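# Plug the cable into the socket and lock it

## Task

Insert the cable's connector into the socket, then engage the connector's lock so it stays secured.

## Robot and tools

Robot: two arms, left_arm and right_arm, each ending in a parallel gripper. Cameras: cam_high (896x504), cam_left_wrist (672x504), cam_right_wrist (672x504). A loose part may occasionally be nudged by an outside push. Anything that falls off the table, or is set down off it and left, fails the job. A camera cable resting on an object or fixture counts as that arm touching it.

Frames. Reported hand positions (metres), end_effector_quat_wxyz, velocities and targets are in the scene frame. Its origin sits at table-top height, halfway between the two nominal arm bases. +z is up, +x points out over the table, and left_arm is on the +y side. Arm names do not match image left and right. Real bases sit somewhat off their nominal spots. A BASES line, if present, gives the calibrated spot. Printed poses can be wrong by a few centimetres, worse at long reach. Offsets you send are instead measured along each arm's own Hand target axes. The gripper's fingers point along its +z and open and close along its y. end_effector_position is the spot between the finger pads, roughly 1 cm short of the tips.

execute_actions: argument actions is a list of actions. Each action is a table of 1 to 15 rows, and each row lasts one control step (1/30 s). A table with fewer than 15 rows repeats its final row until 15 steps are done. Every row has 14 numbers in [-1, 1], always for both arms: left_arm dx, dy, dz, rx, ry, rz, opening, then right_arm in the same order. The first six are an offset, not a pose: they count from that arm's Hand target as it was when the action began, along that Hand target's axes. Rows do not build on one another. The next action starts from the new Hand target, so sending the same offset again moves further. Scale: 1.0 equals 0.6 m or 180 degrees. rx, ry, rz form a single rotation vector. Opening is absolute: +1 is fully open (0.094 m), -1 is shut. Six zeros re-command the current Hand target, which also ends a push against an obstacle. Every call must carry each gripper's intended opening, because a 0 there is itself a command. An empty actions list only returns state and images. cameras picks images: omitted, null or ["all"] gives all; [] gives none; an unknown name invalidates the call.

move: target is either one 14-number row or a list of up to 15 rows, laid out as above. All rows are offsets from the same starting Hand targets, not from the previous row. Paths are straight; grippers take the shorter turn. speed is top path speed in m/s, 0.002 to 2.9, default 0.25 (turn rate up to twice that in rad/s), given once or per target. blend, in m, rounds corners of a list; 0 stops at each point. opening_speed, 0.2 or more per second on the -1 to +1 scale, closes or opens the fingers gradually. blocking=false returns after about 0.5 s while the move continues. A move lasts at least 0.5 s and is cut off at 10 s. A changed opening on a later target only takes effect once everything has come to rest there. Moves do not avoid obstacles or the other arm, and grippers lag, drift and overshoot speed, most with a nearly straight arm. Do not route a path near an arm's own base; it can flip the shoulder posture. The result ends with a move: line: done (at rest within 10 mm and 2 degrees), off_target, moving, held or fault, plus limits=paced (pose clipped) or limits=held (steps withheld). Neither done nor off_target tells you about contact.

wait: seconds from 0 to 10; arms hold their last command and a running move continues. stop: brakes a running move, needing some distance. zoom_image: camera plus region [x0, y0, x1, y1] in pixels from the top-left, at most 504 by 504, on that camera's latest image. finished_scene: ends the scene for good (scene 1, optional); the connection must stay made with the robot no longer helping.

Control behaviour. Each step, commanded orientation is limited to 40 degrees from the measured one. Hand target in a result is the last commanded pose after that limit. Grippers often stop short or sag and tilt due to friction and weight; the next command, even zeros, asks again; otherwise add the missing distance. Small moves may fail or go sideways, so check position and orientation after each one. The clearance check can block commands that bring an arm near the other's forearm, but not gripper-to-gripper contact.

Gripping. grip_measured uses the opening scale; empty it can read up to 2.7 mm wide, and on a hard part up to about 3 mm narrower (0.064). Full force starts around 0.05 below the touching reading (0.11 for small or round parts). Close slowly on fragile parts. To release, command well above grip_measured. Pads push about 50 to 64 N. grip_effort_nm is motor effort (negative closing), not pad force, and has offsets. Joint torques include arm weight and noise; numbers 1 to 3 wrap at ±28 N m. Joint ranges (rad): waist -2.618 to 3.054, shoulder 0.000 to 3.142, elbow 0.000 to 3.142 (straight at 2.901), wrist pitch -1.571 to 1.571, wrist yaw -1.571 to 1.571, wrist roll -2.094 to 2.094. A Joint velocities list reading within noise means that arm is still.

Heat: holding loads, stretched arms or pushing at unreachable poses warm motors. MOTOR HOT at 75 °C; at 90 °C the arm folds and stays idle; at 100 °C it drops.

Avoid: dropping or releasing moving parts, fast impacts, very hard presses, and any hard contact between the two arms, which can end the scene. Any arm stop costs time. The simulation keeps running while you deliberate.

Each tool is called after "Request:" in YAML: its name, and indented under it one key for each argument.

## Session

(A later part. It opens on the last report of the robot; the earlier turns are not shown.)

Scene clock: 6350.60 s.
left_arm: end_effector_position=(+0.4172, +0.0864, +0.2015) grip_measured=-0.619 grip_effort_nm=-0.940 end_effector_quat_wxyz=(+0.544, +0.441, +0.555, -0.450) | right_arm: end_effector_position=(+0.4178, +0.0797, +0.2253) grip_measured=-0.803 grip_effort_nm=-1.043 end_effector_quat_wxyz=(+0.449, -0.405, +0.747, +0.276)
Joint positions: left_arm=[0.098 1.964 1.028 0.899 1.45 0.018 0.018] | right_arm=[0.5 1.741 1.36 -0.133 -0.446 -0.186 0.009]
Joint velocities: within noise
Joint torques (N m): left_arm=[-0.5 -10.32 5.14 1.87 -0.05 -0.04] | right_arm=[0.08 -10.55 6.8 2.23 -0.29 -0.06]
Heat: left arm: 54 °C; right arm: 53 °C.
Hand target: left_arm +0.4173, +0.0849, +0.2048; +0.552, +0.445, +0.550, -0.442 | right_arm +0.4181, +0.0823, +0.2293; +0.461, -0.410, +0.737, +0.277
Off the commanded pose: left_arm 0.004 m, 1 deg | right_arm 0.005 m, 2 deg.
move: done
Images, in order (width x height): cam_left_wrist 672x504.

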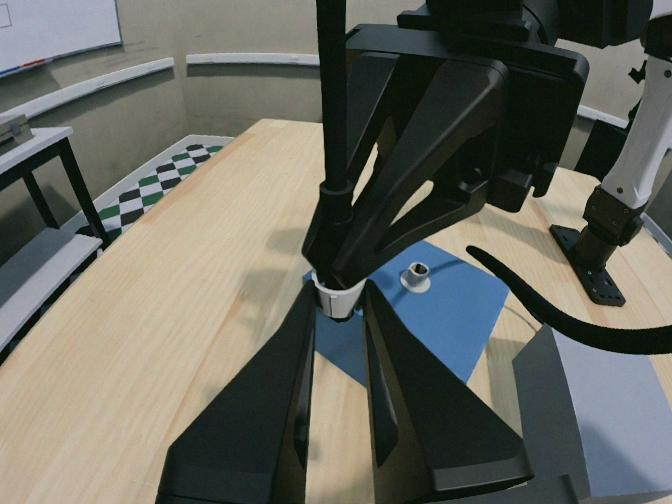

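Request:
move:
  target: [0,0,0,0,0,0,-0.62,0.0004,0.0014,-0.0008,-0.0849,0.0028,-0.0396,-0.92]
  speed: 0.12
  cameras: ["cam_left_wrist"]

Request:
zoom_image:
  camera: "cam_left_wrist"
  region: [280, 250, 400, 370]

Scene clock: 6379.70 s.
left_arm: end_effector_position=(+0.4180, +0.0865, +0.1993) grip_measured=-0.619 grip_effort_nm=-0.867 end_effector_quat_wxyz=(+0.544, +0.436, +0.560, -0.449) | right_arm: end_effector_position=(+0.4177, +0.0796, +0.2205) grip_measured=-0.803 grip_effort_nm=-1.048 end_effector_quat_wxyz=(+0.415, -0.503, +0.681, +0.332)
Joint positions: left_arm=[0.097 1.964 1.021 0.897 1.438 0.018 0.018] | right_arm=[0.418 1.851 1.498 -0.276 -0.742 -0.418 0.009]
Joint velocities: within noise
Joint torques (N m): left_arm=[-0.47 -10.29 5.65 1.89 0.07 -0.05] | right_arm=[-0.57 -10.17 11.18 1.31 -0.65 -0.19]
Heat: left arm: 54 °C; right arm: 52 °C.
Hand target: left_arm +0.4173, +0.0849, +0.2048; +0.552, +0.445, +0.550, -0.442 | right_arm +0.4170, +0.0823, +0.2291; +0.416, -0.513, +0.669, +0.341
Off the commanded pose: left_arm 0.006 m, 2 deg | right_arm 0.009 m, 2 deg.
move: done
Images, in order (width x height): cam_left_wrist 672x504.

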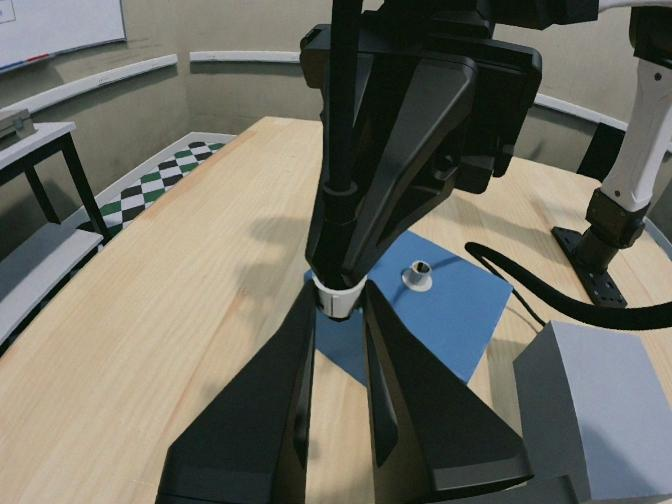

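Scaled by 4.200 from the camera's 672x504 image, which has a finer 960x720 frame.

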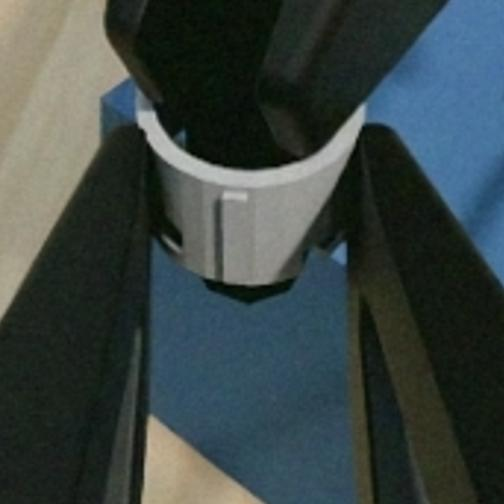

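Request:
move:
  target: [0,0,0,0,0,0,-0.70,0.0004,0.0014,-0.0008,-0.0849,0.0028,-0.0396,-0.92]
  speed: 0.12
  opening_speed: 0.5
  cameras: ["cam_left_wrist"]

Request:
zoom_image:
  camera: "cam_left_wrist"
  region: [280, 250, 400, 370]

Scene clock: 6392.13 s.
left_arm: end_effector_position=(+0.4181, +0.0866, +0.1993) grip_measured=-0.627 grip_effort_nm=-0.994 end_effector_quat_wxyz=(+0.544, +0.436, +0.560, -0.448) | right_arm: end_effector_position=(+0.4176, +0.0800, +0.2197) grip_measured=-0.804 grip_effort_nm=-1.048 end_effector_quat_wxyz=(-0.357, +0.599, -0.601, -0.390)
Joint positions: left_arm=[0.097 1.964 1.021 0.897 1.438 0.018 0.018] | right_arm=[0.363 2.077 1.879 -0.743 -0.994 -0.809 0.009]
Joint velocities: within noise
Joint torques (N m): left_arm=[-0.43 -10.29 5.64 1.91 0.06 -0.03] | right_arm=[-0.31 -11.85 10.67 0.87 -0.73 -0.22]
Heat: left arm: 54 °C; right arm: 53 °C.
Hand target: left_arm +0.4173, +0.0849, +0.2048; +0.552, +0.445, +0.550, -0.442 | right_arm +0.4161, +0.0820, +0.2293; -0.361, +0.606, -0.586, -0.398
Off the commanded pose: left_arm 0.006 m, 2 deg | right_arm 0.010 m, 2 deg.
move: done
Images, in order (width x height): cam_left_wrist 672x504.

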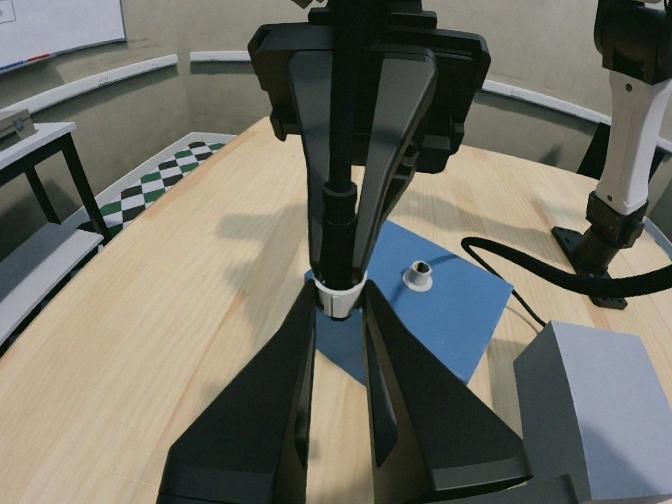

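Scaled by 4.200 from the camera's 672x504 image, which has a finer 960x720 frame.

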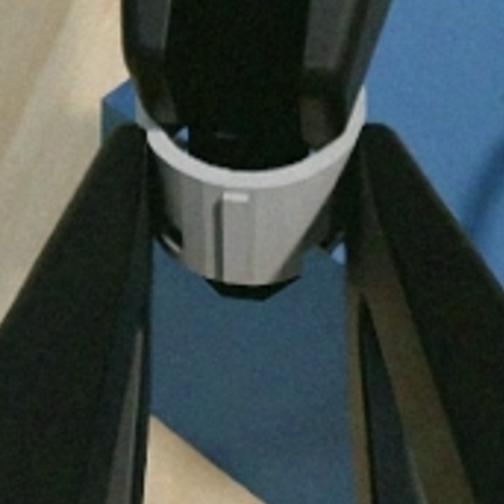

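Request:
move:
  target: [0,0,0,0,0,0,-0.70,0.0002,0.0010,-0.0004,-0.0453,0.0015,-0.0211,-0.92]
  speed: 0.12
  cameras: ["cam_left_wrist"]

Request:
zoom_image:
  camera: "cam_left_wrist"
  region: [280, 250, 400, 370]

Scene clock: 6443.23 s.
left_arm: end_effector_position=(+0.4176, +0.0864, +0.1995) grip_measured=-0.627 grip_effort_nm=-0.989 end_effector_quat_wxyz=(+0.544, +0.437, +0.558, -0.449) | right_arm: end_effector_position=(+0.4171, +0.0809, +0.2195) grip_measured=-0.804 grip_effort_nm=-1.038 end_effector_quat_wxyz=(-0.323, +0.646, -0.550, -0.419)
Joint positions: left_arm=[0.097 1.964 1.021 0.9 1.441 0.018 0.018] | right_arm=[0.35 2.299 2.274 -1.185 -1.08 -1.117 0.009]
Joint velocities: within noise
Joint torques (N m): left_arm=[-0.46 -10.26 5.61 1.89 0.04 -0.04] | right_arm=[-0.34 -13.14 10.18 0.44 -0.77 -0.23]
Heat: left arm: 55 °C; right arm: 53 °C.
Hand target: left_arm +0.4173, +0.0849, +0.2048; +0.552, +0.445, +0.550, -0.442 | right_arm +0.4155, +0.0817, +0.2292; -0.329, +0.650, -0.537, -0.425
Off the commanded pose: left_arm 0.006 m, 2 deg | right_arm 0.010 m, 2 deg.
move: done
Images, in order (width x height): cam_left_wrist 672x504.

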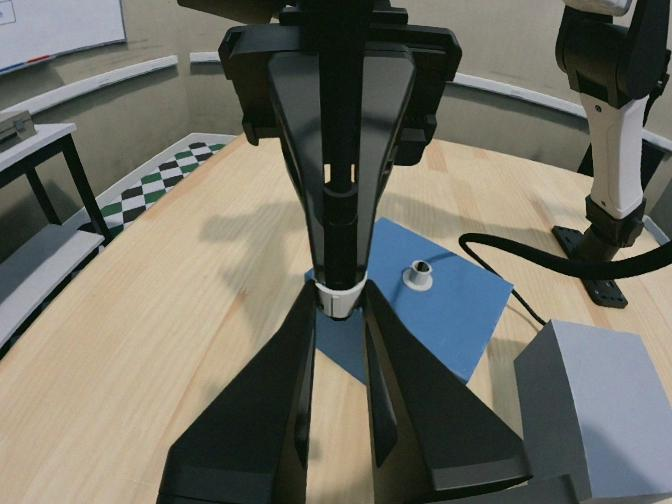

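Scaled by 4.200 from the camera's 672x504 image, which has a finer 960x720 frame.

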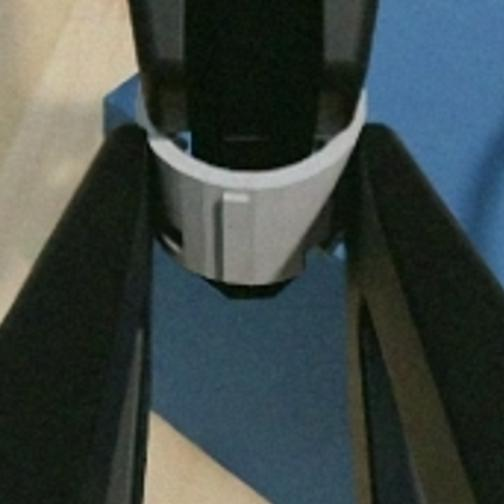

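Request:
move:
  target:
    - [0,0,0,0,0,0,-0.40,0,0,0,0,0,0,-0.92]
    - [0,0,0,0,0,0,-0.40,0.0002,-0.0028,-0.0006,0.1470,-0.0047,0.0684,-0.92]
  speed: 0.15
  cameras: ["cam_left_wrist"]

Request:
zoom_image:
  camera: "cam_left_wrist"
  region: [280, 250, 400, 370]

Scene clock: 6463.40 s.
left_arm: end_effector_position=(+0.4175, +0.0864, +0.1997) grip_measured=-0.401 grip_effort_nm=0.115 end_effector_quat_wxyz=(+0.544, +0.438, +0.558, -0.449) | right_arm: end_effector_position=(+0.4208, +0.0795, +0.2056) grip_measured=-0.804 grip_effort_nm=-1.048 end_effector_quat_wxyz=(+0.398, -0.492, +0.700, +0.332)
Joint positions: left_arm=[0.097 1.964 1.021 0.902 1.442 0.018 0.028] | right_arm=[0.42 1.876 1.499 -0.289 -0.723 -0.397 0.009]
Joint velocities: within noise
Joint torques (N m): left_arm=[-0.39 -10.29 5.6 1.89 0.04 -0.06] | right_arm=[0.47 -15.86 6.45 1.99 -0.32 0.16]
Heat: left arm: 55 °C; right arm: 54 °C.
Hand target: left_arm +0.4173, +0.0849, +0.2048; +0.552, +0.445, +0.550, -0.442 | right_arm +0.4172, +0.0816, +0.2291; +0.425, -0.494, +0.683, +0.329
Off the commanded pose: left_arm 0.005 m, 2 deg | right_arm 0.024 m, 4 deg.
move: off_target (right_arm)
Images, in order (width x height): cam_left_wrist 672x504.

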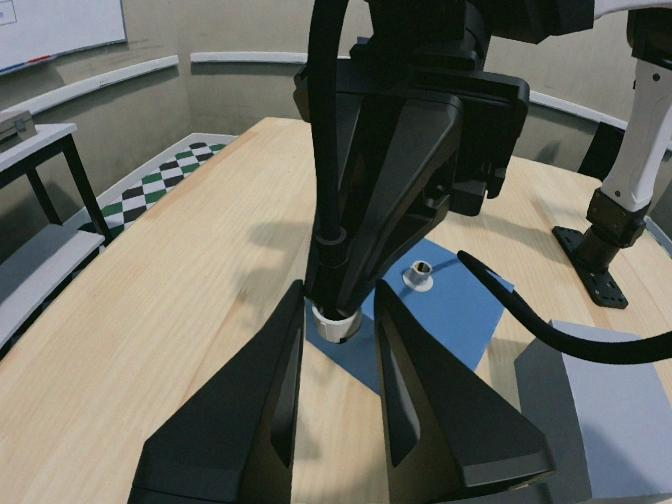

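Scaled by 4.200 from the camera's 672x504 image, which has a finer 960x720 frame.

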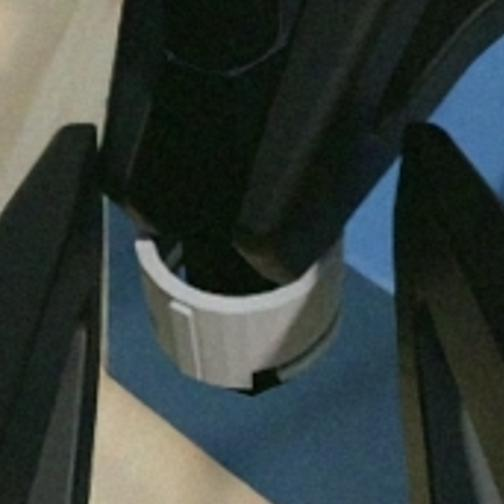

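Request:
wait:
  seconds: 0.1
  cameras: ["cam_left_wrist"]

Request:
zoom_image:
  camera: "cam_left_wrist"
  region: [260, 230, 420, 390]

Scene clock: 6491.97 s.
left_arm: end_effector_position=(+0.4175, +0.0864, +0.1998) grip_measured=-0.401 grip_effort_nm=0.115 end_effector_quat_wxyz=(+0.544, +0.438, +0.557, -0.448) | right_arm: end_effector_position=(+0.4210, +0.0795, +0.2058) grip_measured=-0.804 grip_effort_nm=-1.043 end_effector_quat_wxyz=(+0.398, -0.492, +0.700, +0.331)
Joint positions: left_arm=[0.097 1.964 1.021 0.902 1.442 0.018 0.028] | right_arm=[0.42 1.876 1.499 -0.288 -0.722 -0.396 0.009]
Joint velocities: within noise
Joint torques (N m): left_arm=[-0.4 -10.25 5.68 1.86 0.03 -0.05] | right_arm=[0.51 -15.98 6.52 1.96 -0.31 0.13]
Heat: left arm: 55 °C; right arm: 60 °C.
Hand target: left_arm +0.4173, +0.0849, +0.2048; +0.552, +0.445, +0.550, -0.442 | right_arm +0.4173, +0.0816, +0.2291; +0.425, -0.494, +0.683, +0.329
Tool commands: left_gripper/opening=-0.4 right_gripper/opening=-0.92
Off the commanded pose: left_arm 0.005 m, 2 deg | right_arm 0.024 m, 4 deg.
wait: 0.10 s; at rest from the start
Images, in order (width x height): cam_left_wrist 672x504.

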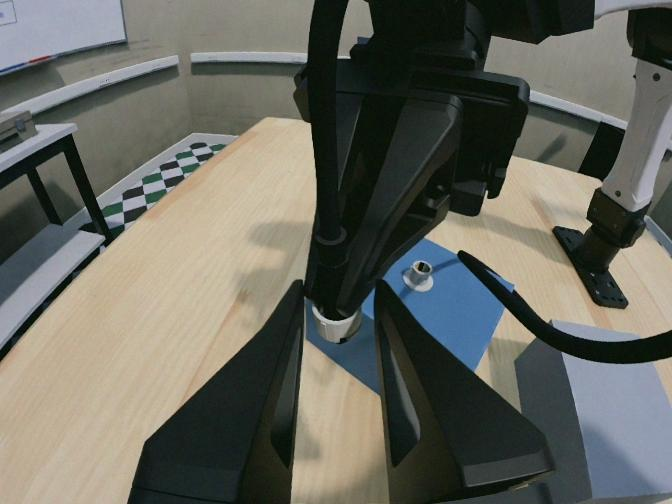

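Scaled by 3.150 from the camera's 672x504 image, which has a finer 960x720 frame.

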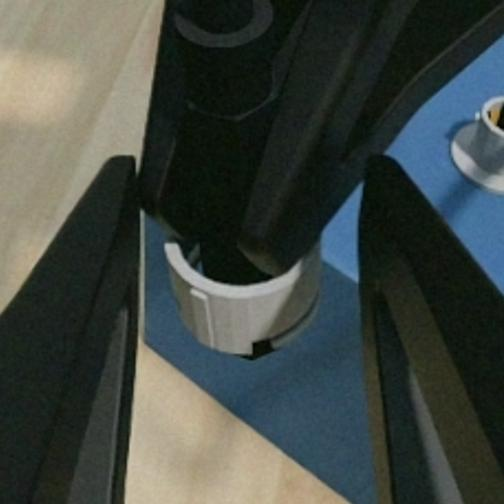

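Request:
move:
  target:
    - [0,0,0,0,0,0,-0.15,-0.0543,0.0018,-0.0253,0,0,0,-0.92]
  speed: 0.12
  opening_speed: 0.6
  cameras: ["cam_left_wrist"]

Scene clock: 6526.77 s.
left_arm: end_effector_position=(+0.4175, +0.0864, +0.1998) grip_measured=-0.151 grip_effort_nm=0.120 end_effector_quat_wxyz=(+0.544, +0.438, +0.557, -0.448) | right_arm: end_effector_position=(+0.4178, +0.0774, +0.2273) grip_measured=-0.804 grip_effort_nm=-1.043 end_effector_quat_wxyz=(+0.391, -0.489, +0.705, +0.331)
Joint positions: left_arm=[0.097 1.964 1.021 0.903 1.442 0.018 0.04] | right_arm=[0.42 1.86 1.575 -0.396 -0.718 -0.394 0.009]
Joint velocities: within noise
Joint torques (N m): left_arm=[-0.46 -10.26 5.64 1.87 0.03 -0.07] | right_arm=[0.54 -15.02 11.74 1.66 -0.31 0.11]
Heat: left arm: 55 °C; right arm: 63 °C.
Hand target: left_arm +0.4173, +0.0849, +0.2048; +0.552, +0.445, +0.550, -0.442 | right_arm +0.4172, +0.0816, +0.2652; +0.426, -0.494, +0.683, +0.329
Off the commanded pose: left_arm 0.005 m, 2 deg | right_arm 0.038 m, 5 deg.
move: off_target (right_arm)
Images, in order (width x height): cam_left_wrist 672x504.

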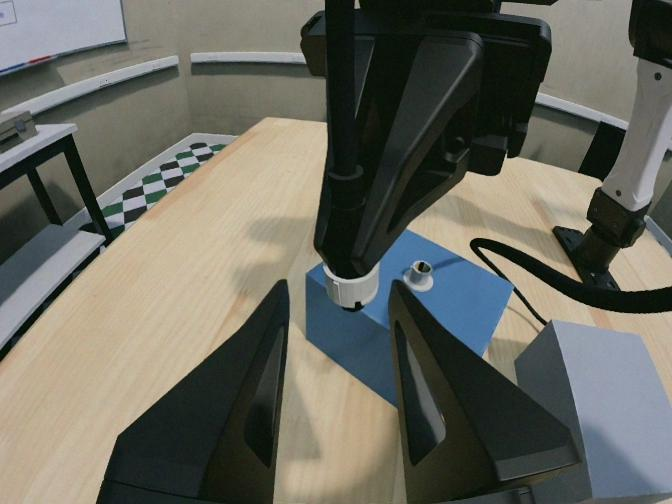

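Request:
move:
  target:
    - [0,0,0,0,0,0,-0.15,0.0612,-0.002,0.0285,0,-0.0085,0,-0.92]
  speed: 0.12
  opening_speed: 0.6
  cameras: ["cam_left_wrist"]

Request:
zoom_image:
  camera: "cam_left_wrist"
  region: [280, 230, 400, 350]

Scene clock: 6539.43 s.
left_arm: end_effector_position=(+0.4175, +0.0864, +0.1999) grip_measured=-0.151 grip_effort_nm=0.115 end_effector_quat_wxyz=(+0.545, +0.438, +0.557, -0.448) | right_arm: end_effector_position=(+0.4212, +0.0790, +0.2060) grip_measured=-0.804 grip_effort_nm=-1.048 end_effector_quat_wxyz=(+0.414, -0.487, +0.694, +0.331)
Joint positions: left_arm=[0.097 1.964 1.021 0.904 1.442 0.018 0.04] | right_arm=[0.42 1.858 1.449 -0.212 -0.718 -0.378 0.009]
Joint velocities: within noise
Joint torques (N m): left_arm=[-0.44 -10.26 5.57 1.88 0.03 -0.07] | right_arm=[0.21 -14.49 6.74 1.94 -0.46 0.13]
Heat: left arm: 55 °C; right arm: 63 °C.
Hand target: left_arm +0.4173, +0.0849, +0.2048; +0.552, +0.445, +0.550, -0.442 | right_arm +0.4173, +0.0816, +0.2245; +0.434, -0.490, +0.678, +0.335
Off the commanded pose: left_arm 0.005 m, 2 deg | right_arm 0.019 m, 3 deg.
move: off_target (right_arm)
Images, in order (width x height): cam_left_wrist 672x504.

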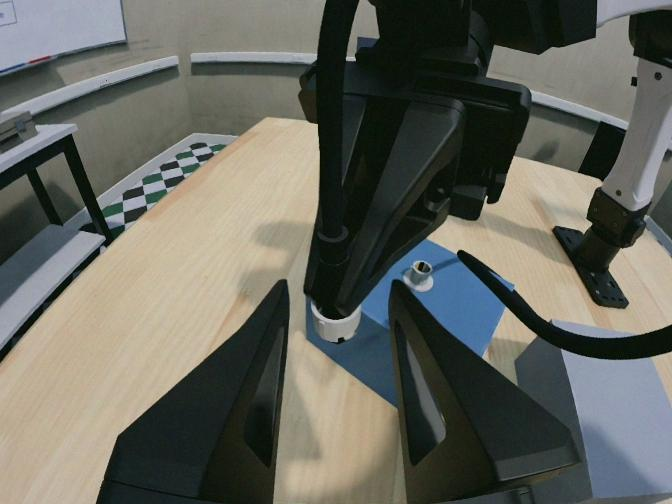

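Scaled by 4.200 from the camera's 672x504 image, which has a finer 960x720 frame.

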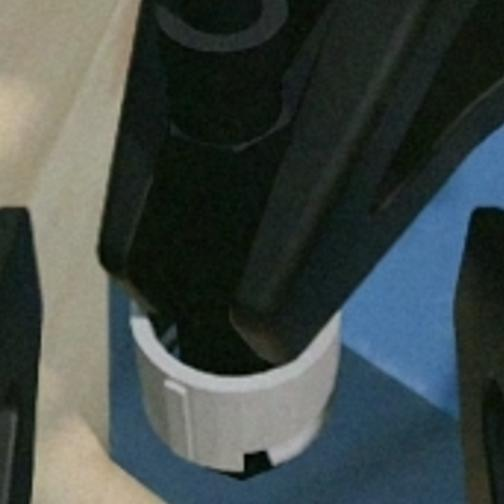

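Request:
move:
  target:
    - [0.0255,0,0,0,0,0,-0.15,0,0,0,0,0,0,-0.92]
  speed: 0.12
  opening_speed: 0.6
  cameras: ["cam_left_wrist"]

Request:
zoom_image:
  camera: "cam_left_wrist"
  region: [280, 230, 400, 350]

Scene clock: 6560.43 s.
left_arm: end_effector_position=(+0.4168, +0.0864, +0.1959) grip_measured=-0.151 grip_effort_nm=0.115 end_effector_quat_wxyz=(+0.549, +0.443, +0.553, -0.443) | right_arm: end_effector_position=(+0.4213, +0.0791, +0.2063) grip_measured=-0.804 grip_effort_nm=-1.043 end_effector_quat_wxyz=(+0.415, -0.487, +0.694, +0.331)
Joint positions: left_arm=[0.097 1.975 1.011 0.937 1.442 0.024 0.04] | right_arm=[0.42 1.858 1.449 -0.211 -0.718 -0.377 0.009]
Joint velocities: within noise
Joint torques (N m): left_arm=[-0.42 -7.87 5.07 1.89 0.01 0.05] | right_arm=[0.17 -14.41 6.67 1.99 -0.43 0.14]
Heat: left arm: 55 °C; right arm: 60 °C.
Hand target: left_arm +0.4173, +0.0849, +0.1896; +0.552, +0.445, +0.550, -0.442 | right_arm +0.4173, +0.0816, +0.2245; +0.434, -0.490, +0.678, +0.335
Off the commanded pose: left_arm 0.007 m, 0 deg | right_arm 0.019 m, 3 deg.
move: off_target (right_arm)
Images, in order (width x height): cam_left_wrist 672x504.

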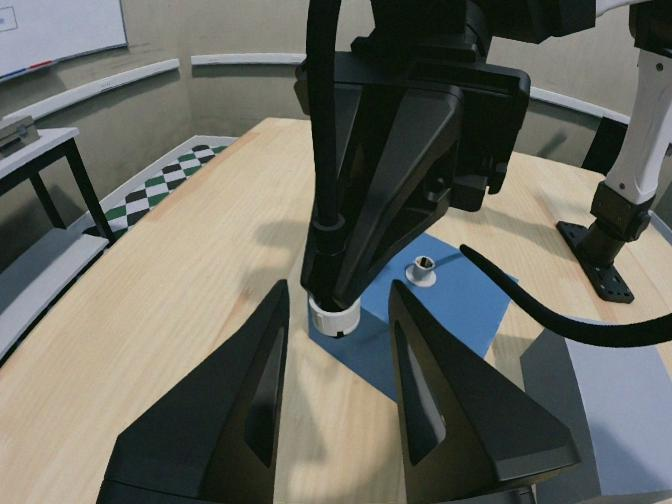

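Scaled by 4.200 from the camera's 672x504 image, which has a finer 960x720 frame.

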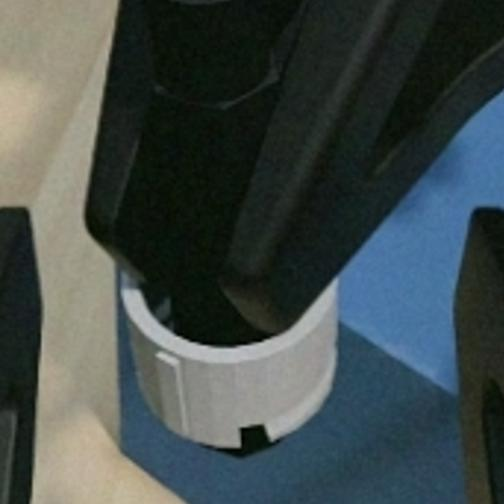

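Request:
move:
  target:
    - [0.0165,0,0,0,0,0,-0.15,0,0,0,0,0,0,-0.92]
  speed: 0.12
  opening_speed: 0.6
  cameras: ["cam_left_wrist"]

Request:
zoom_image:
  camera: "cam_left_wrist"
  region: [280, 230, 400, 350]

Scene clock: 6566.80 s.
left_arm: end_effector_position=(+0.4170, +0.0864, +0.1864) grip_measured=-0.151 grip_effort_nm=0.115 end_effector_quat_wxyz=(+0.551, +0.445, +0.551, -0.442) | right_arm: end_effector_position=(+0.4214, +0.0791, +0.2064) grip_measured=-0.804 grip_effort_nm=-1.043 end_effector_quat_wxyz=(+0.415, -0.487, +0.694, +0.331)
Joint positions: left_arm=[0.097 2.002 1.001 0.975 1.442 0.028 0.04] | right_arm=[0.42 1.858 1.449 -0.21 -0.718 -0.376 0.009]
Joint velocities: within noise
Joint torques (N m): left_arm=[-0.43 -7.9 4.89 1.91 0.02 -0.01] | right_arm=[0.16 -14.39 6.69 1.97 -0.46 0.14]
Heat: left arm: 54 °C; right arm: 59 °C.
Hand target: left_arm +0.4174, +0.0849, +0.1797; +0.552, +0.445, +0.550, -0.442 | right_arm +0.4173, +0.0816, +0.2245; +0.434, -0.489, +0.678, +0.335
Off the commanded pose: left_arm 0.007 m, 0 deg | right_arm 0.019 m, 3 deg.
move: off_target (right_arm)
Images, in order (width x height): cam_left_wrist 672x504.

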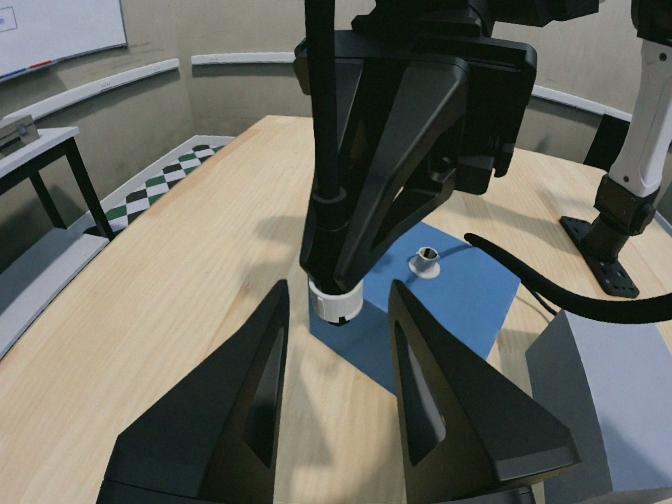

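Scaled by 4.200 from the camera's 672x504 image, which has a finer 960x720 frame.

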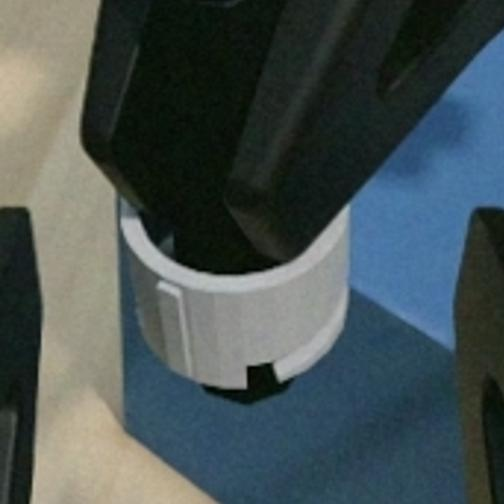

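Request:
move:
  target:
    - [0.0028,0,0,0,0,0,-0.15,0,0,0,0,0,0,-0.92]
    - [0.0028,0,0,0,0,0,-0.70,0,0,0,0,0,0,-0.92]
  speed: 0.12
  opening_speed: 0.5
  cameras: ["cam_left_wrist"]

Request:
zoom_image:
  camera: "cam_left_wrist"
  region: [280, 230, 400, 350]

Scene clock: 6580.90 s.
left_arm: end_effector_position=(+0.4176, +0.0865, +0.1856) grip_measured=-0.613 grip_effort_nm=-0.960 end_effector_quat_wxyz=(+0.552, +0.445, +0.551, -0.441) | right_arm: end_effector_position=(+0.4212, +0.0792, +0.2065) grip_measured=-0.804 grip_effort_nm=-1.043 end_effector_quat_wxyz=(+0.415, -0.487, +0.693, +0.332)
Joint positions: left_arm=[0.097 2.008 1.001 0.993 1.44 0.02 0.018] | right_arm=[0.42 1.858 1.449 -0.21 -0.72 -0.376 0.009]
Joint velocities: within noise
Joint torques (N m): left_arm=[-0.44 -7.87 4.68 1.87 0.02 -0.06] | right_arm=[0.27 -14.39 6.76 1.98 -0.44 0.13]
Heat: left arm: 53 °C; right arm: 59 °C.
Hand target: left_arm +0.4174, +0.0849, +0.1779; +0.552, +0.445, +0.550, -0.442 | right_arm +0.4173, +0.0816, +0.2245; +0.435, -0.490, +0.678, +0.335
Off the commanded pose: left_arm 0.008 m, 0 deg | right_arm 0.019 m, 3 deg.
move: off_target (right_arm)
Images, in order (width x height): cam_left_wrist 672x504.

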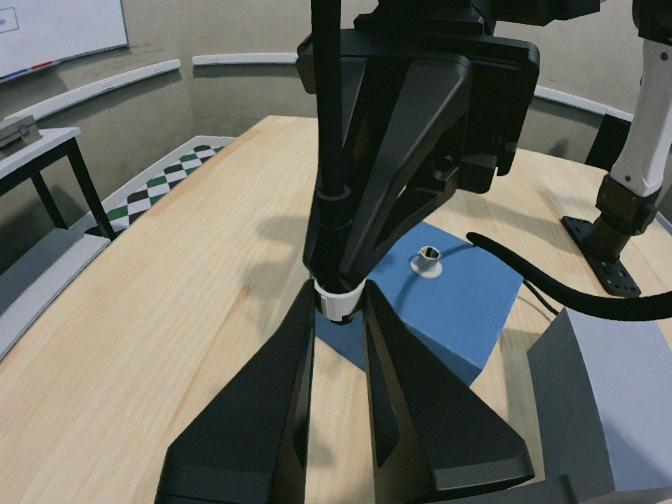

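Scaled by 4.200 from the camera's 672x504 image, which has a finer 960x720 frame.

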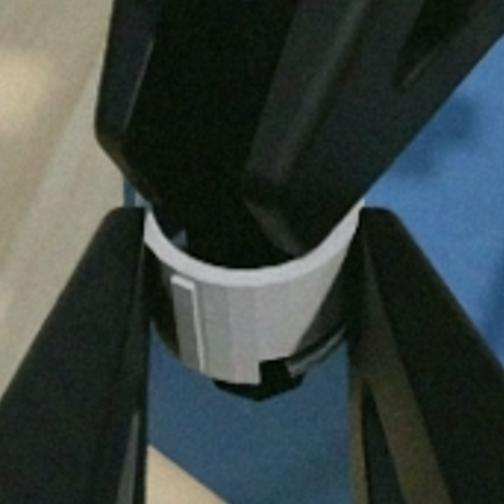

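Request:
move:
  target:
    - [0,0,0,0,0,0,-0.70,0.0002,0.0016,-0.0004,-0.0765,0.0023,-0.0333,-0.92]
  speed: 0.12
  cameras: ["cam_left_wrist"]

Request:
zoom_image:
  camera: "cam_left_wrist"
  region: [280, 230, 400, 350]

Scene clock: 6601.03 s.
left_arm: end_effector_position=(+0.4161, +0.0851, +0.1851) grip_measured=-0.647 grip_effort_nm=-0.989 end_effector_quat_wxyz=(+0.550, +0.446, +0.550, -0.444) | right_arm: end_effector_position=(+0.4162, +0.0778, +0.2050) grip_measured=-0.804 grip_effort_nm=-1.043 end_effector_quat_wxyz=(+0.375, -0.567, +0.629, +0.376)
Joint positions: left_arm=[0.095 2.008 0.999 0.994 1.445 0.018 0.017] | right_arm=[0.372 1.986 1.662 -0.498 -0.933 -0.659 0.009]
Joint velocities: within noise
Joint torques (N m): left_arm=[-0.13 -7.84 4.88 1.86 0.02 0.01] | right_arm=[-0.43 -11.99 11.84 1.24 -0.81 -0.07]
Heat: left arm: 52 °C; right arm: 58 °C.
Hand target: left_arm +0.4174, +0.0850, +0.1779; +0.552, +0.445, +0.550, -0.442 | right_arm +0.4163, +0.0816, +0.2247; +0.387, -0.574, +0.608, +0.389
Off the commanded pose: left_arm 0.007 m, 0 deg | right_arm 0.020 m, 3 deg.
move: off_target (right_arm)
Images, in order (width x height): cam_left_wrist 672x504.

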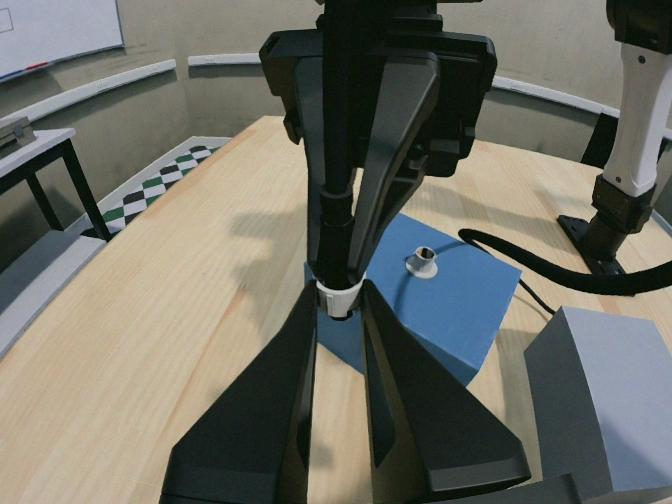

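Scaled by 4.200 from the camera's 672x504 image, which has a finer 960x720 frame.

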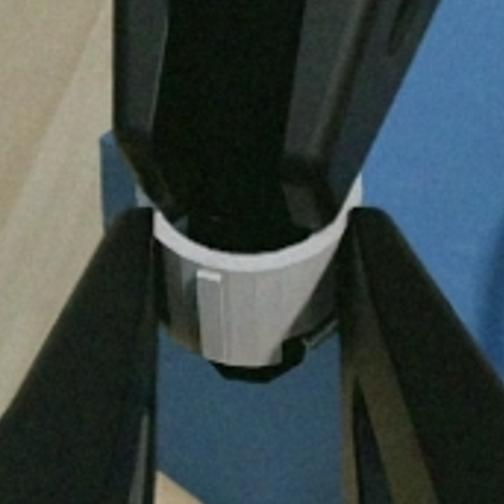

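Request:
move:
  target:
    - [0,0,0,0,0,0,-0.84,0,0,0,0,0,0,-0.92]
  speed: 0.12
  opening_speed: 0.5
  cameras: ["cam_left_wrist"]

Request:
zoom_image:
  camera: "cam_left_wrist"
  region: [300, 260, 380, 340]

Scene clock: 6633.87 s.
left_arm: end_effector_position=(+0.4160, +0.0851, +0.1851) grip_measured=-0.648 grip_effort_nm=-0.989 end_effector_quat_wxyz=(+0.550, +0.446, +0.549, -0.444) | right_arm: end_effector_position=(+0.4160, +0.0778, +0.2050) grip_measured=-0.804 grip_effort_nm=-1.043 end_effector_quat_wxyz=(+0.375, -0.568, +0.629, +0.376)
Joint positions: left_arm=[0.095 2.008 0.999 0.995 1.445 0.018 0.017] | right_arm=[0.372 1.986 1.662 -0.499 -0.934 -0.66 0.009]
Joint velocities: within noise
Joint torques (N m): left_arm=[-0.12 -7.83 4.85 1.87 -0.04 0.01] | right_arm=[-0.46 -11.99 11.82 1.19 -0.84 -0.06]
Heat: left arm: 51 °C; right arm: 55 °C.
Hand target: left_arm +0.4174, +0.0850, +0.1779; +0.552, +0.445, +0.550, -0.442 | right_arm +0.4163, +0.0817, +0.2246; +0.387, -0.574, +0.608, +0.389
Off the commanded pose: left_arm 0.007 m, 0 deg | right_arm 0.020 m, 3 deg.
move: off_target (right_arm)
Images, in order (width x height): cam_left_wrist 672x504.

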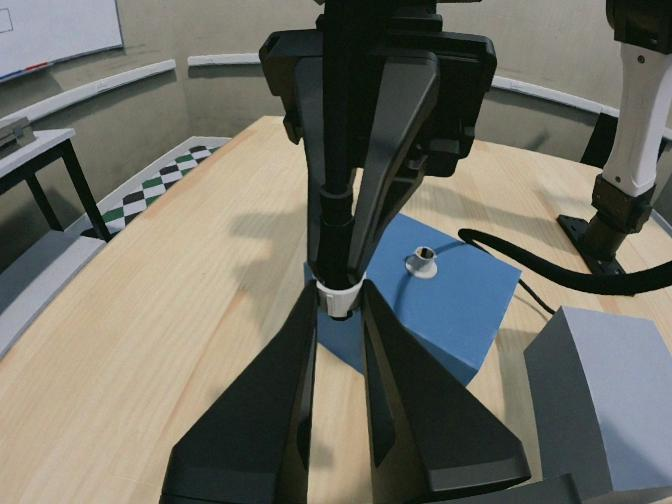

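Scaled by 6.300 from the camera's 672x504 image, which has a finer 960x720 frame.

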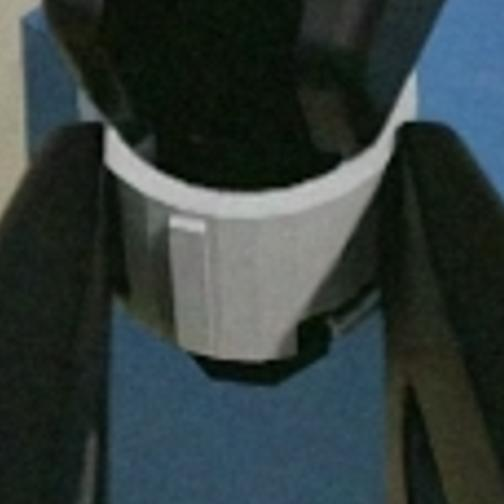

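Request:
move:
  target:
    - [0,0,0,0,0,0,-0.84,0,0,0,-0.0408,0.0013,-0.0177,-0.92]
  speed: 0.12
  cameras: ["cam_left_wrist"]

Request:
zoom_image:
  camera: "cam_left_wrist"
  region: [300, 260, 380, 340]

Scene clock: 6650.57 s.
left_arm: end_effector_position=(+0.4163, +0.0856, +0.1854) grip_measured=-0.680 grip_effort_nm=-0.989 end_effector_quat_wxyz=(+0.551, +0.446, +0.549, -0.443) | right_arm: end_effector_position=(+0.4166, +0.0778, +0.2050) grip_measured=-0.804 grip_effort_nm=-1.048 end_effector_quat_wxyz=(-0.345, +0.611, -0.588, -0.402)
Joint positions: left_arm=[0.096 2.008 0.999 0.998 1.445 0.017 0.015] | right_arm=[0.352 2.125 1.906 -0.804 -1.032 -0.896 0.009]
Joint velocities: within noise
Joint torques (N m): left_arm=[-0.28 -7.76 4.83 1.84 -0.02 0.02] | right_arm=[-0.31 -12.92 11.4 0.93 -0.93 -0.04]
Heat: left arm: 50 °C; right arm: 56 °C.
Hand target: left_arm +0.4174, +0.0849, +0.1779; +0.552, +0.445, +0.550, -0.442 | right_arm +0.4162, +0.0817, +0.2247; -0.359, +0.615, -0.566, -0.415
Off the commanded pose: left_arm 0.008 m, 0 deg | right_arm 0.020 m, 3 deg.
move: off_target (right_arm)
Images, in order (width x height): cam_left_wrist 672x504.

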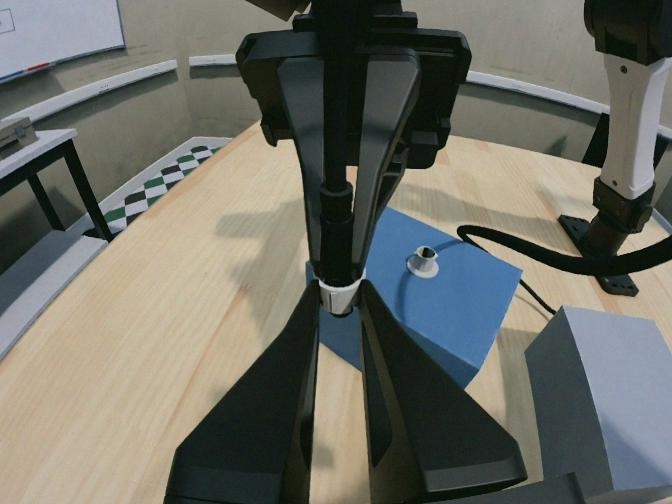

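Scaled by 6.300 from the camera's 672x504 image, which has a finer 960x720 frame.

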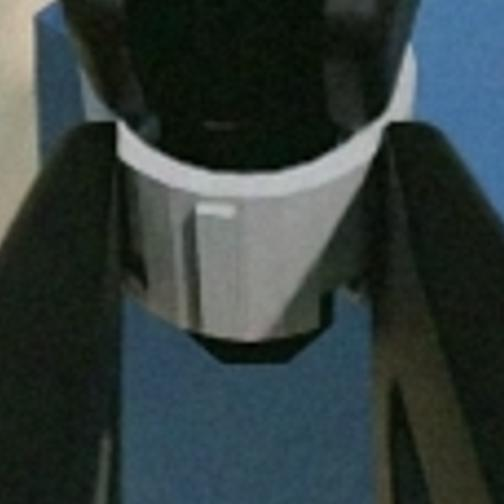

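Request:
wait:
  seconds: 0.1
  cameras: ["cam_right_wrist", "cam_high", "cam_left_wrist"]

Request:
zoom_image:
  camera: "cam_right_wrist"
  region: [240, 200, 440, 400]

Request:
zoom_image:
  camera: "cam_high"
  region: [350, 150, 550, 350]

Scene clock: 6759.37 s.
left_arm: end_effector_position=(+0.4162, +0.0856, +0.1855) grip_measured=-0.680 grip_effort_nm=-0.989 end_effector_quat_wxyz=(+0.551, +0.447, +0.549, -0.443) | right_arm: end_effector_position=(+0.4165, +0.0777, +0.2050) grip_measured=-0.804 grip_effort_nm=-1.043 end_effector_quat_wxyz=(-0.345, +0.612, -0.587, -0.402)
Joint positions: left_arm=[0.096 2.008 0.999 0.999 1.445 0.017 0.015] | right_arm=[0.352 2.125 1.906 -0.805 -1.032 -0.897 0.009]
Joint velocities: within noise
Joint torques (N m): left_arm=[-0.23 -7.76 4.85 1.83 -0.02 0.01] | right_arm=[-0.24 -12.92 11.3 0.89 -0.95 -0.04]
Heat: left arm: 49 °C; right arm: 55 °C.
Hand target: left_arm +0.4174, +0.0849, +0.1779; +0.552, +0.445, +0.550, -0.442 | right_arm +0.4162, +0.0817, +0.2247; -0.359, +0.615, -0.566, -0.415
Tool commands: left_gripper/opening=-0.84 right_gripper/opening=-0.92
Off the commanded pose: left_arm 0.008 m, 0 deg | right_arm 0.020 m, 3 deg.
wait: 0.10 s; at rest from the start

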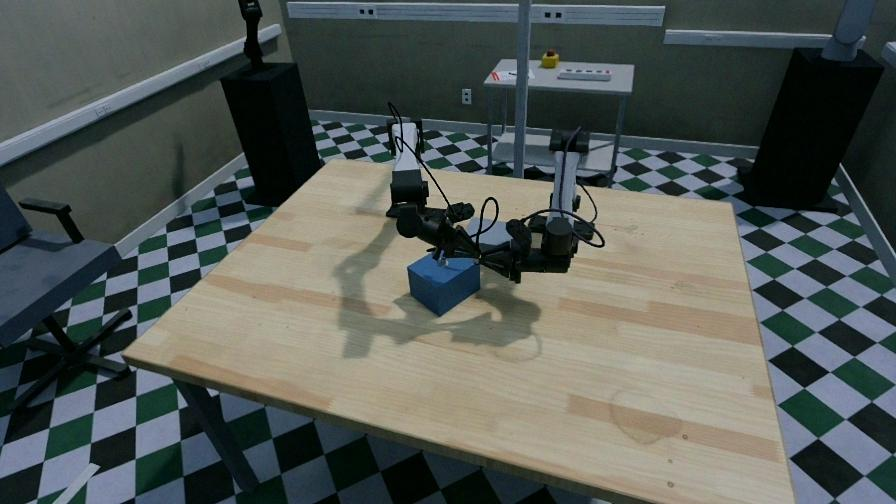

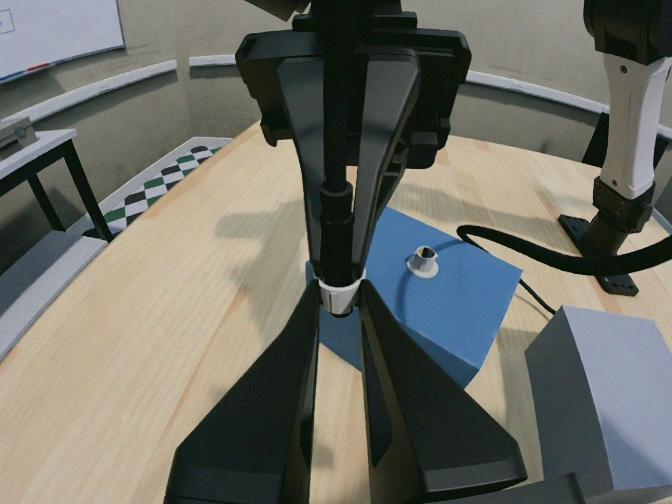

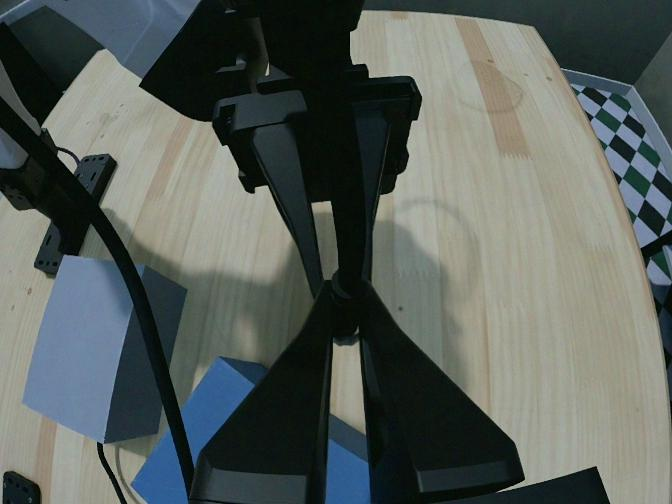

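Scaled by 2.520 from the camera's 672x504 image, which has a finer 960x720 frame.

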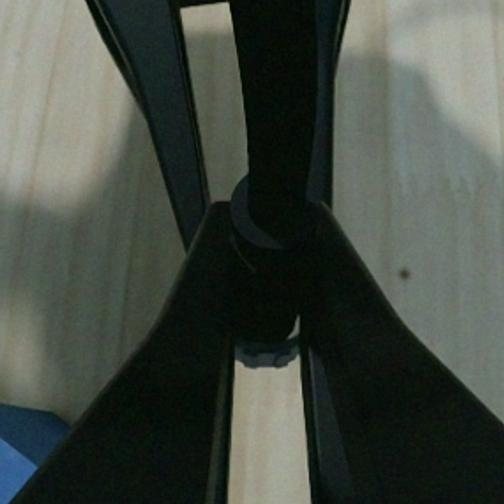

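Scaled by 2.520.

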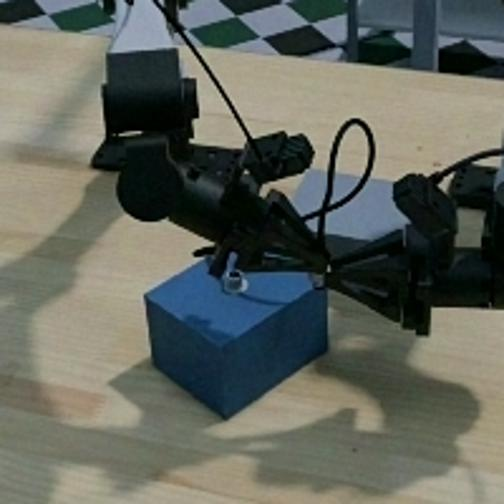

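Request:
zoom_image:
  camera: "cam_right_wrist"
  region: [300, 270, 390, 360]

Request:
zoom_image:
  camera: "cam_high"
  region: [450, 230, 510, 290]

Scaled by 5.600 from the camera's 672x504 image, which has a finer 960x720 frame.

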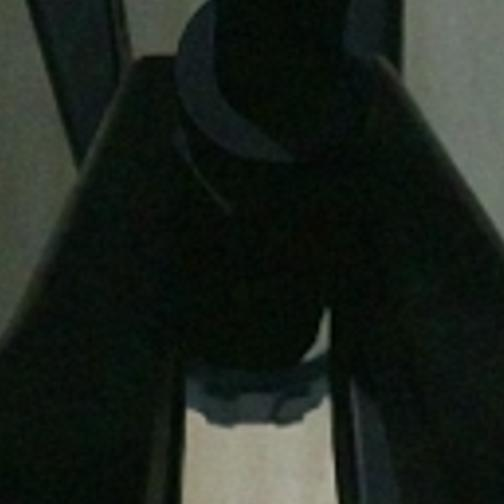

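Scaled by 8.400.

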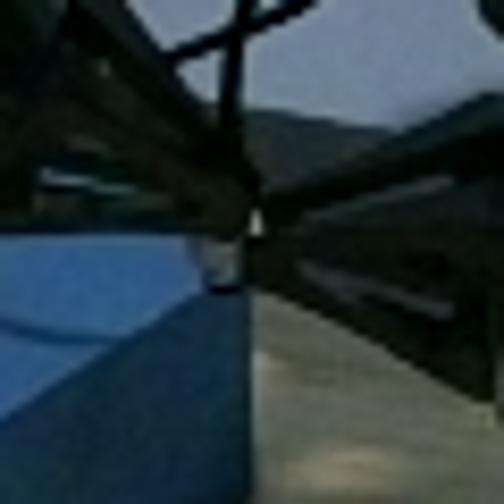

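Request:
zoom_image:
  camera: "cam_left_wrist"
  region: [318, 280, 362, 324]

Request:
zoom_image:
  camera: "cam_right_wrist"
  region: [326, 325, 366, 355]

Scaled by 11.455 from the camera's 672x504 image, which has a finer 960x720 frame.

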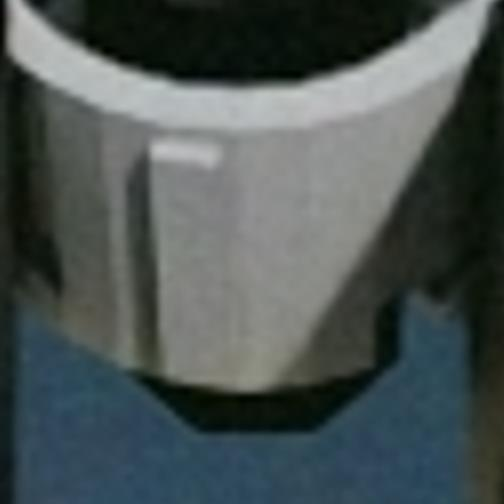

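Scaled by 12.600 from the camera's 672x504 image, which has a finer 960x720 frame.

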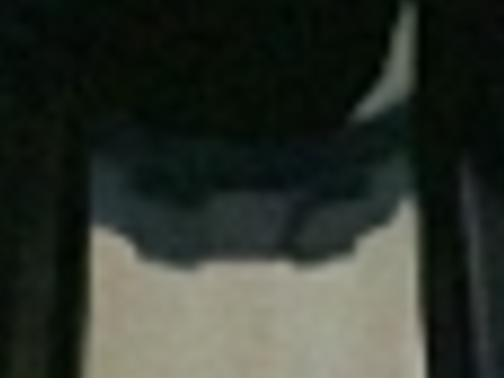

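Request:
move:
  target:
    - [0,0,0,0,0,0,-0.15,0,-0.0018,-0.0002,0.1095,-0.0034,0.0475,-0.92]
  speed: 0.15
  cameras: ["cam_left_wrist"]

Request:
zoom_image:
  camera: "cam_left_wrist"
  region: [280, 230, 400, 350]

Scene clock: 6873.67 s.
left_arm: end_effector_position=(+0.4162, +0.0856, +0.1855) grip_measured=-0.151 grip_effort_nm=0.110 end_effector_quat_wxyz=(+0.551, +0.447, +0.549, -0.443) | right_arm: end_effector_position=(+0.4216, +0.0794, +0.2019) grip_measured=-0.804 grip_effort_nm=-1.048 end_effector_quat_wxyz=(+0.405, -0.496, +0.687, +0.343)
Joint positions: left_arm=[0.096 2.008 0.999 0.999 1.445 0.017 0.04] | right_arm=[0.409 1.884 1.473 -0.236 -0.761 -0.403 0.009]
Joint velocities: within noise
Joint torques (N m): left_arm=[-0.25 -7.76 4.85 1.85 -0.03 0.02] | right_arm=[0.42 -15.84 6.52 1.95 -0.36 0.13]
Heat: left arm: 49 °C; right arm: 57 °C.
Hand target: left_arm +0.4174, +0.0849, +0.1779; +0.552, +0.445, +0.550, -0.442 | right_arm +0.4174, +0.0816, +0.2246; +0.430, -0.499, +0.671, +0.341
Off the commanded pose: left_arm 0.008 m, 0 deg | right_arm 0.023 m, 3 deg.
move: off_target (right_arm)
Images, in order (width x height): cam_left_wrist 672x504.

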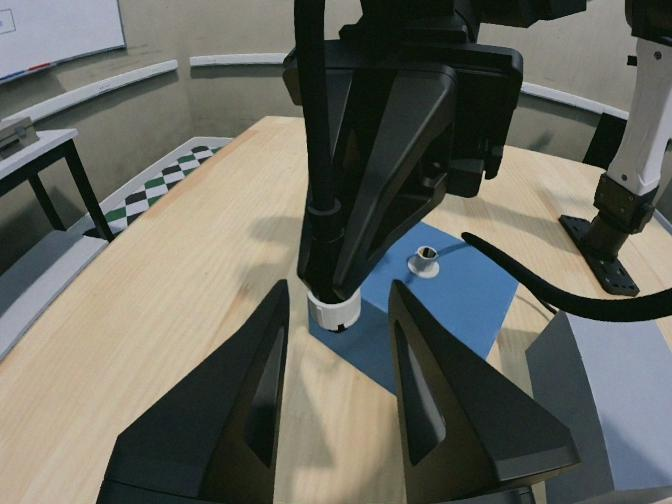

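Scaled by 4.200 from the camera's 672x504 image, which has a finer 960x720 frame.

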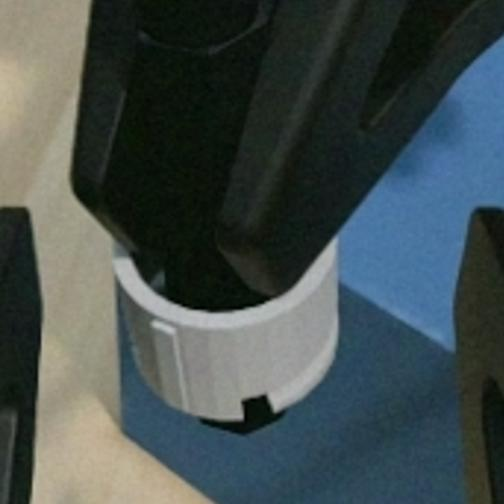

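Request:
zoom_image:
  camera: "cam_left_wrist"
  region: [300, 280, 364, 344]

Scaled by 7.875 from the camera's 672x504 image, which has a finer 960x720 frame.

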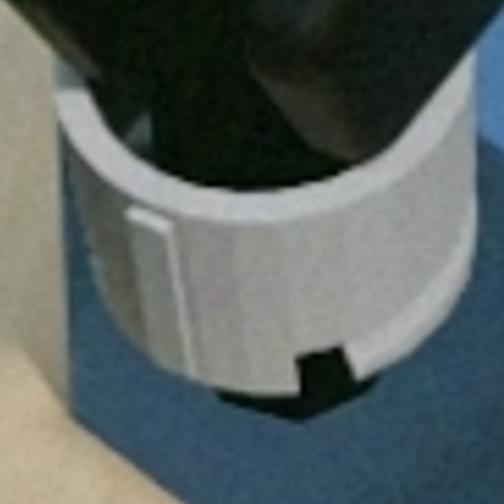

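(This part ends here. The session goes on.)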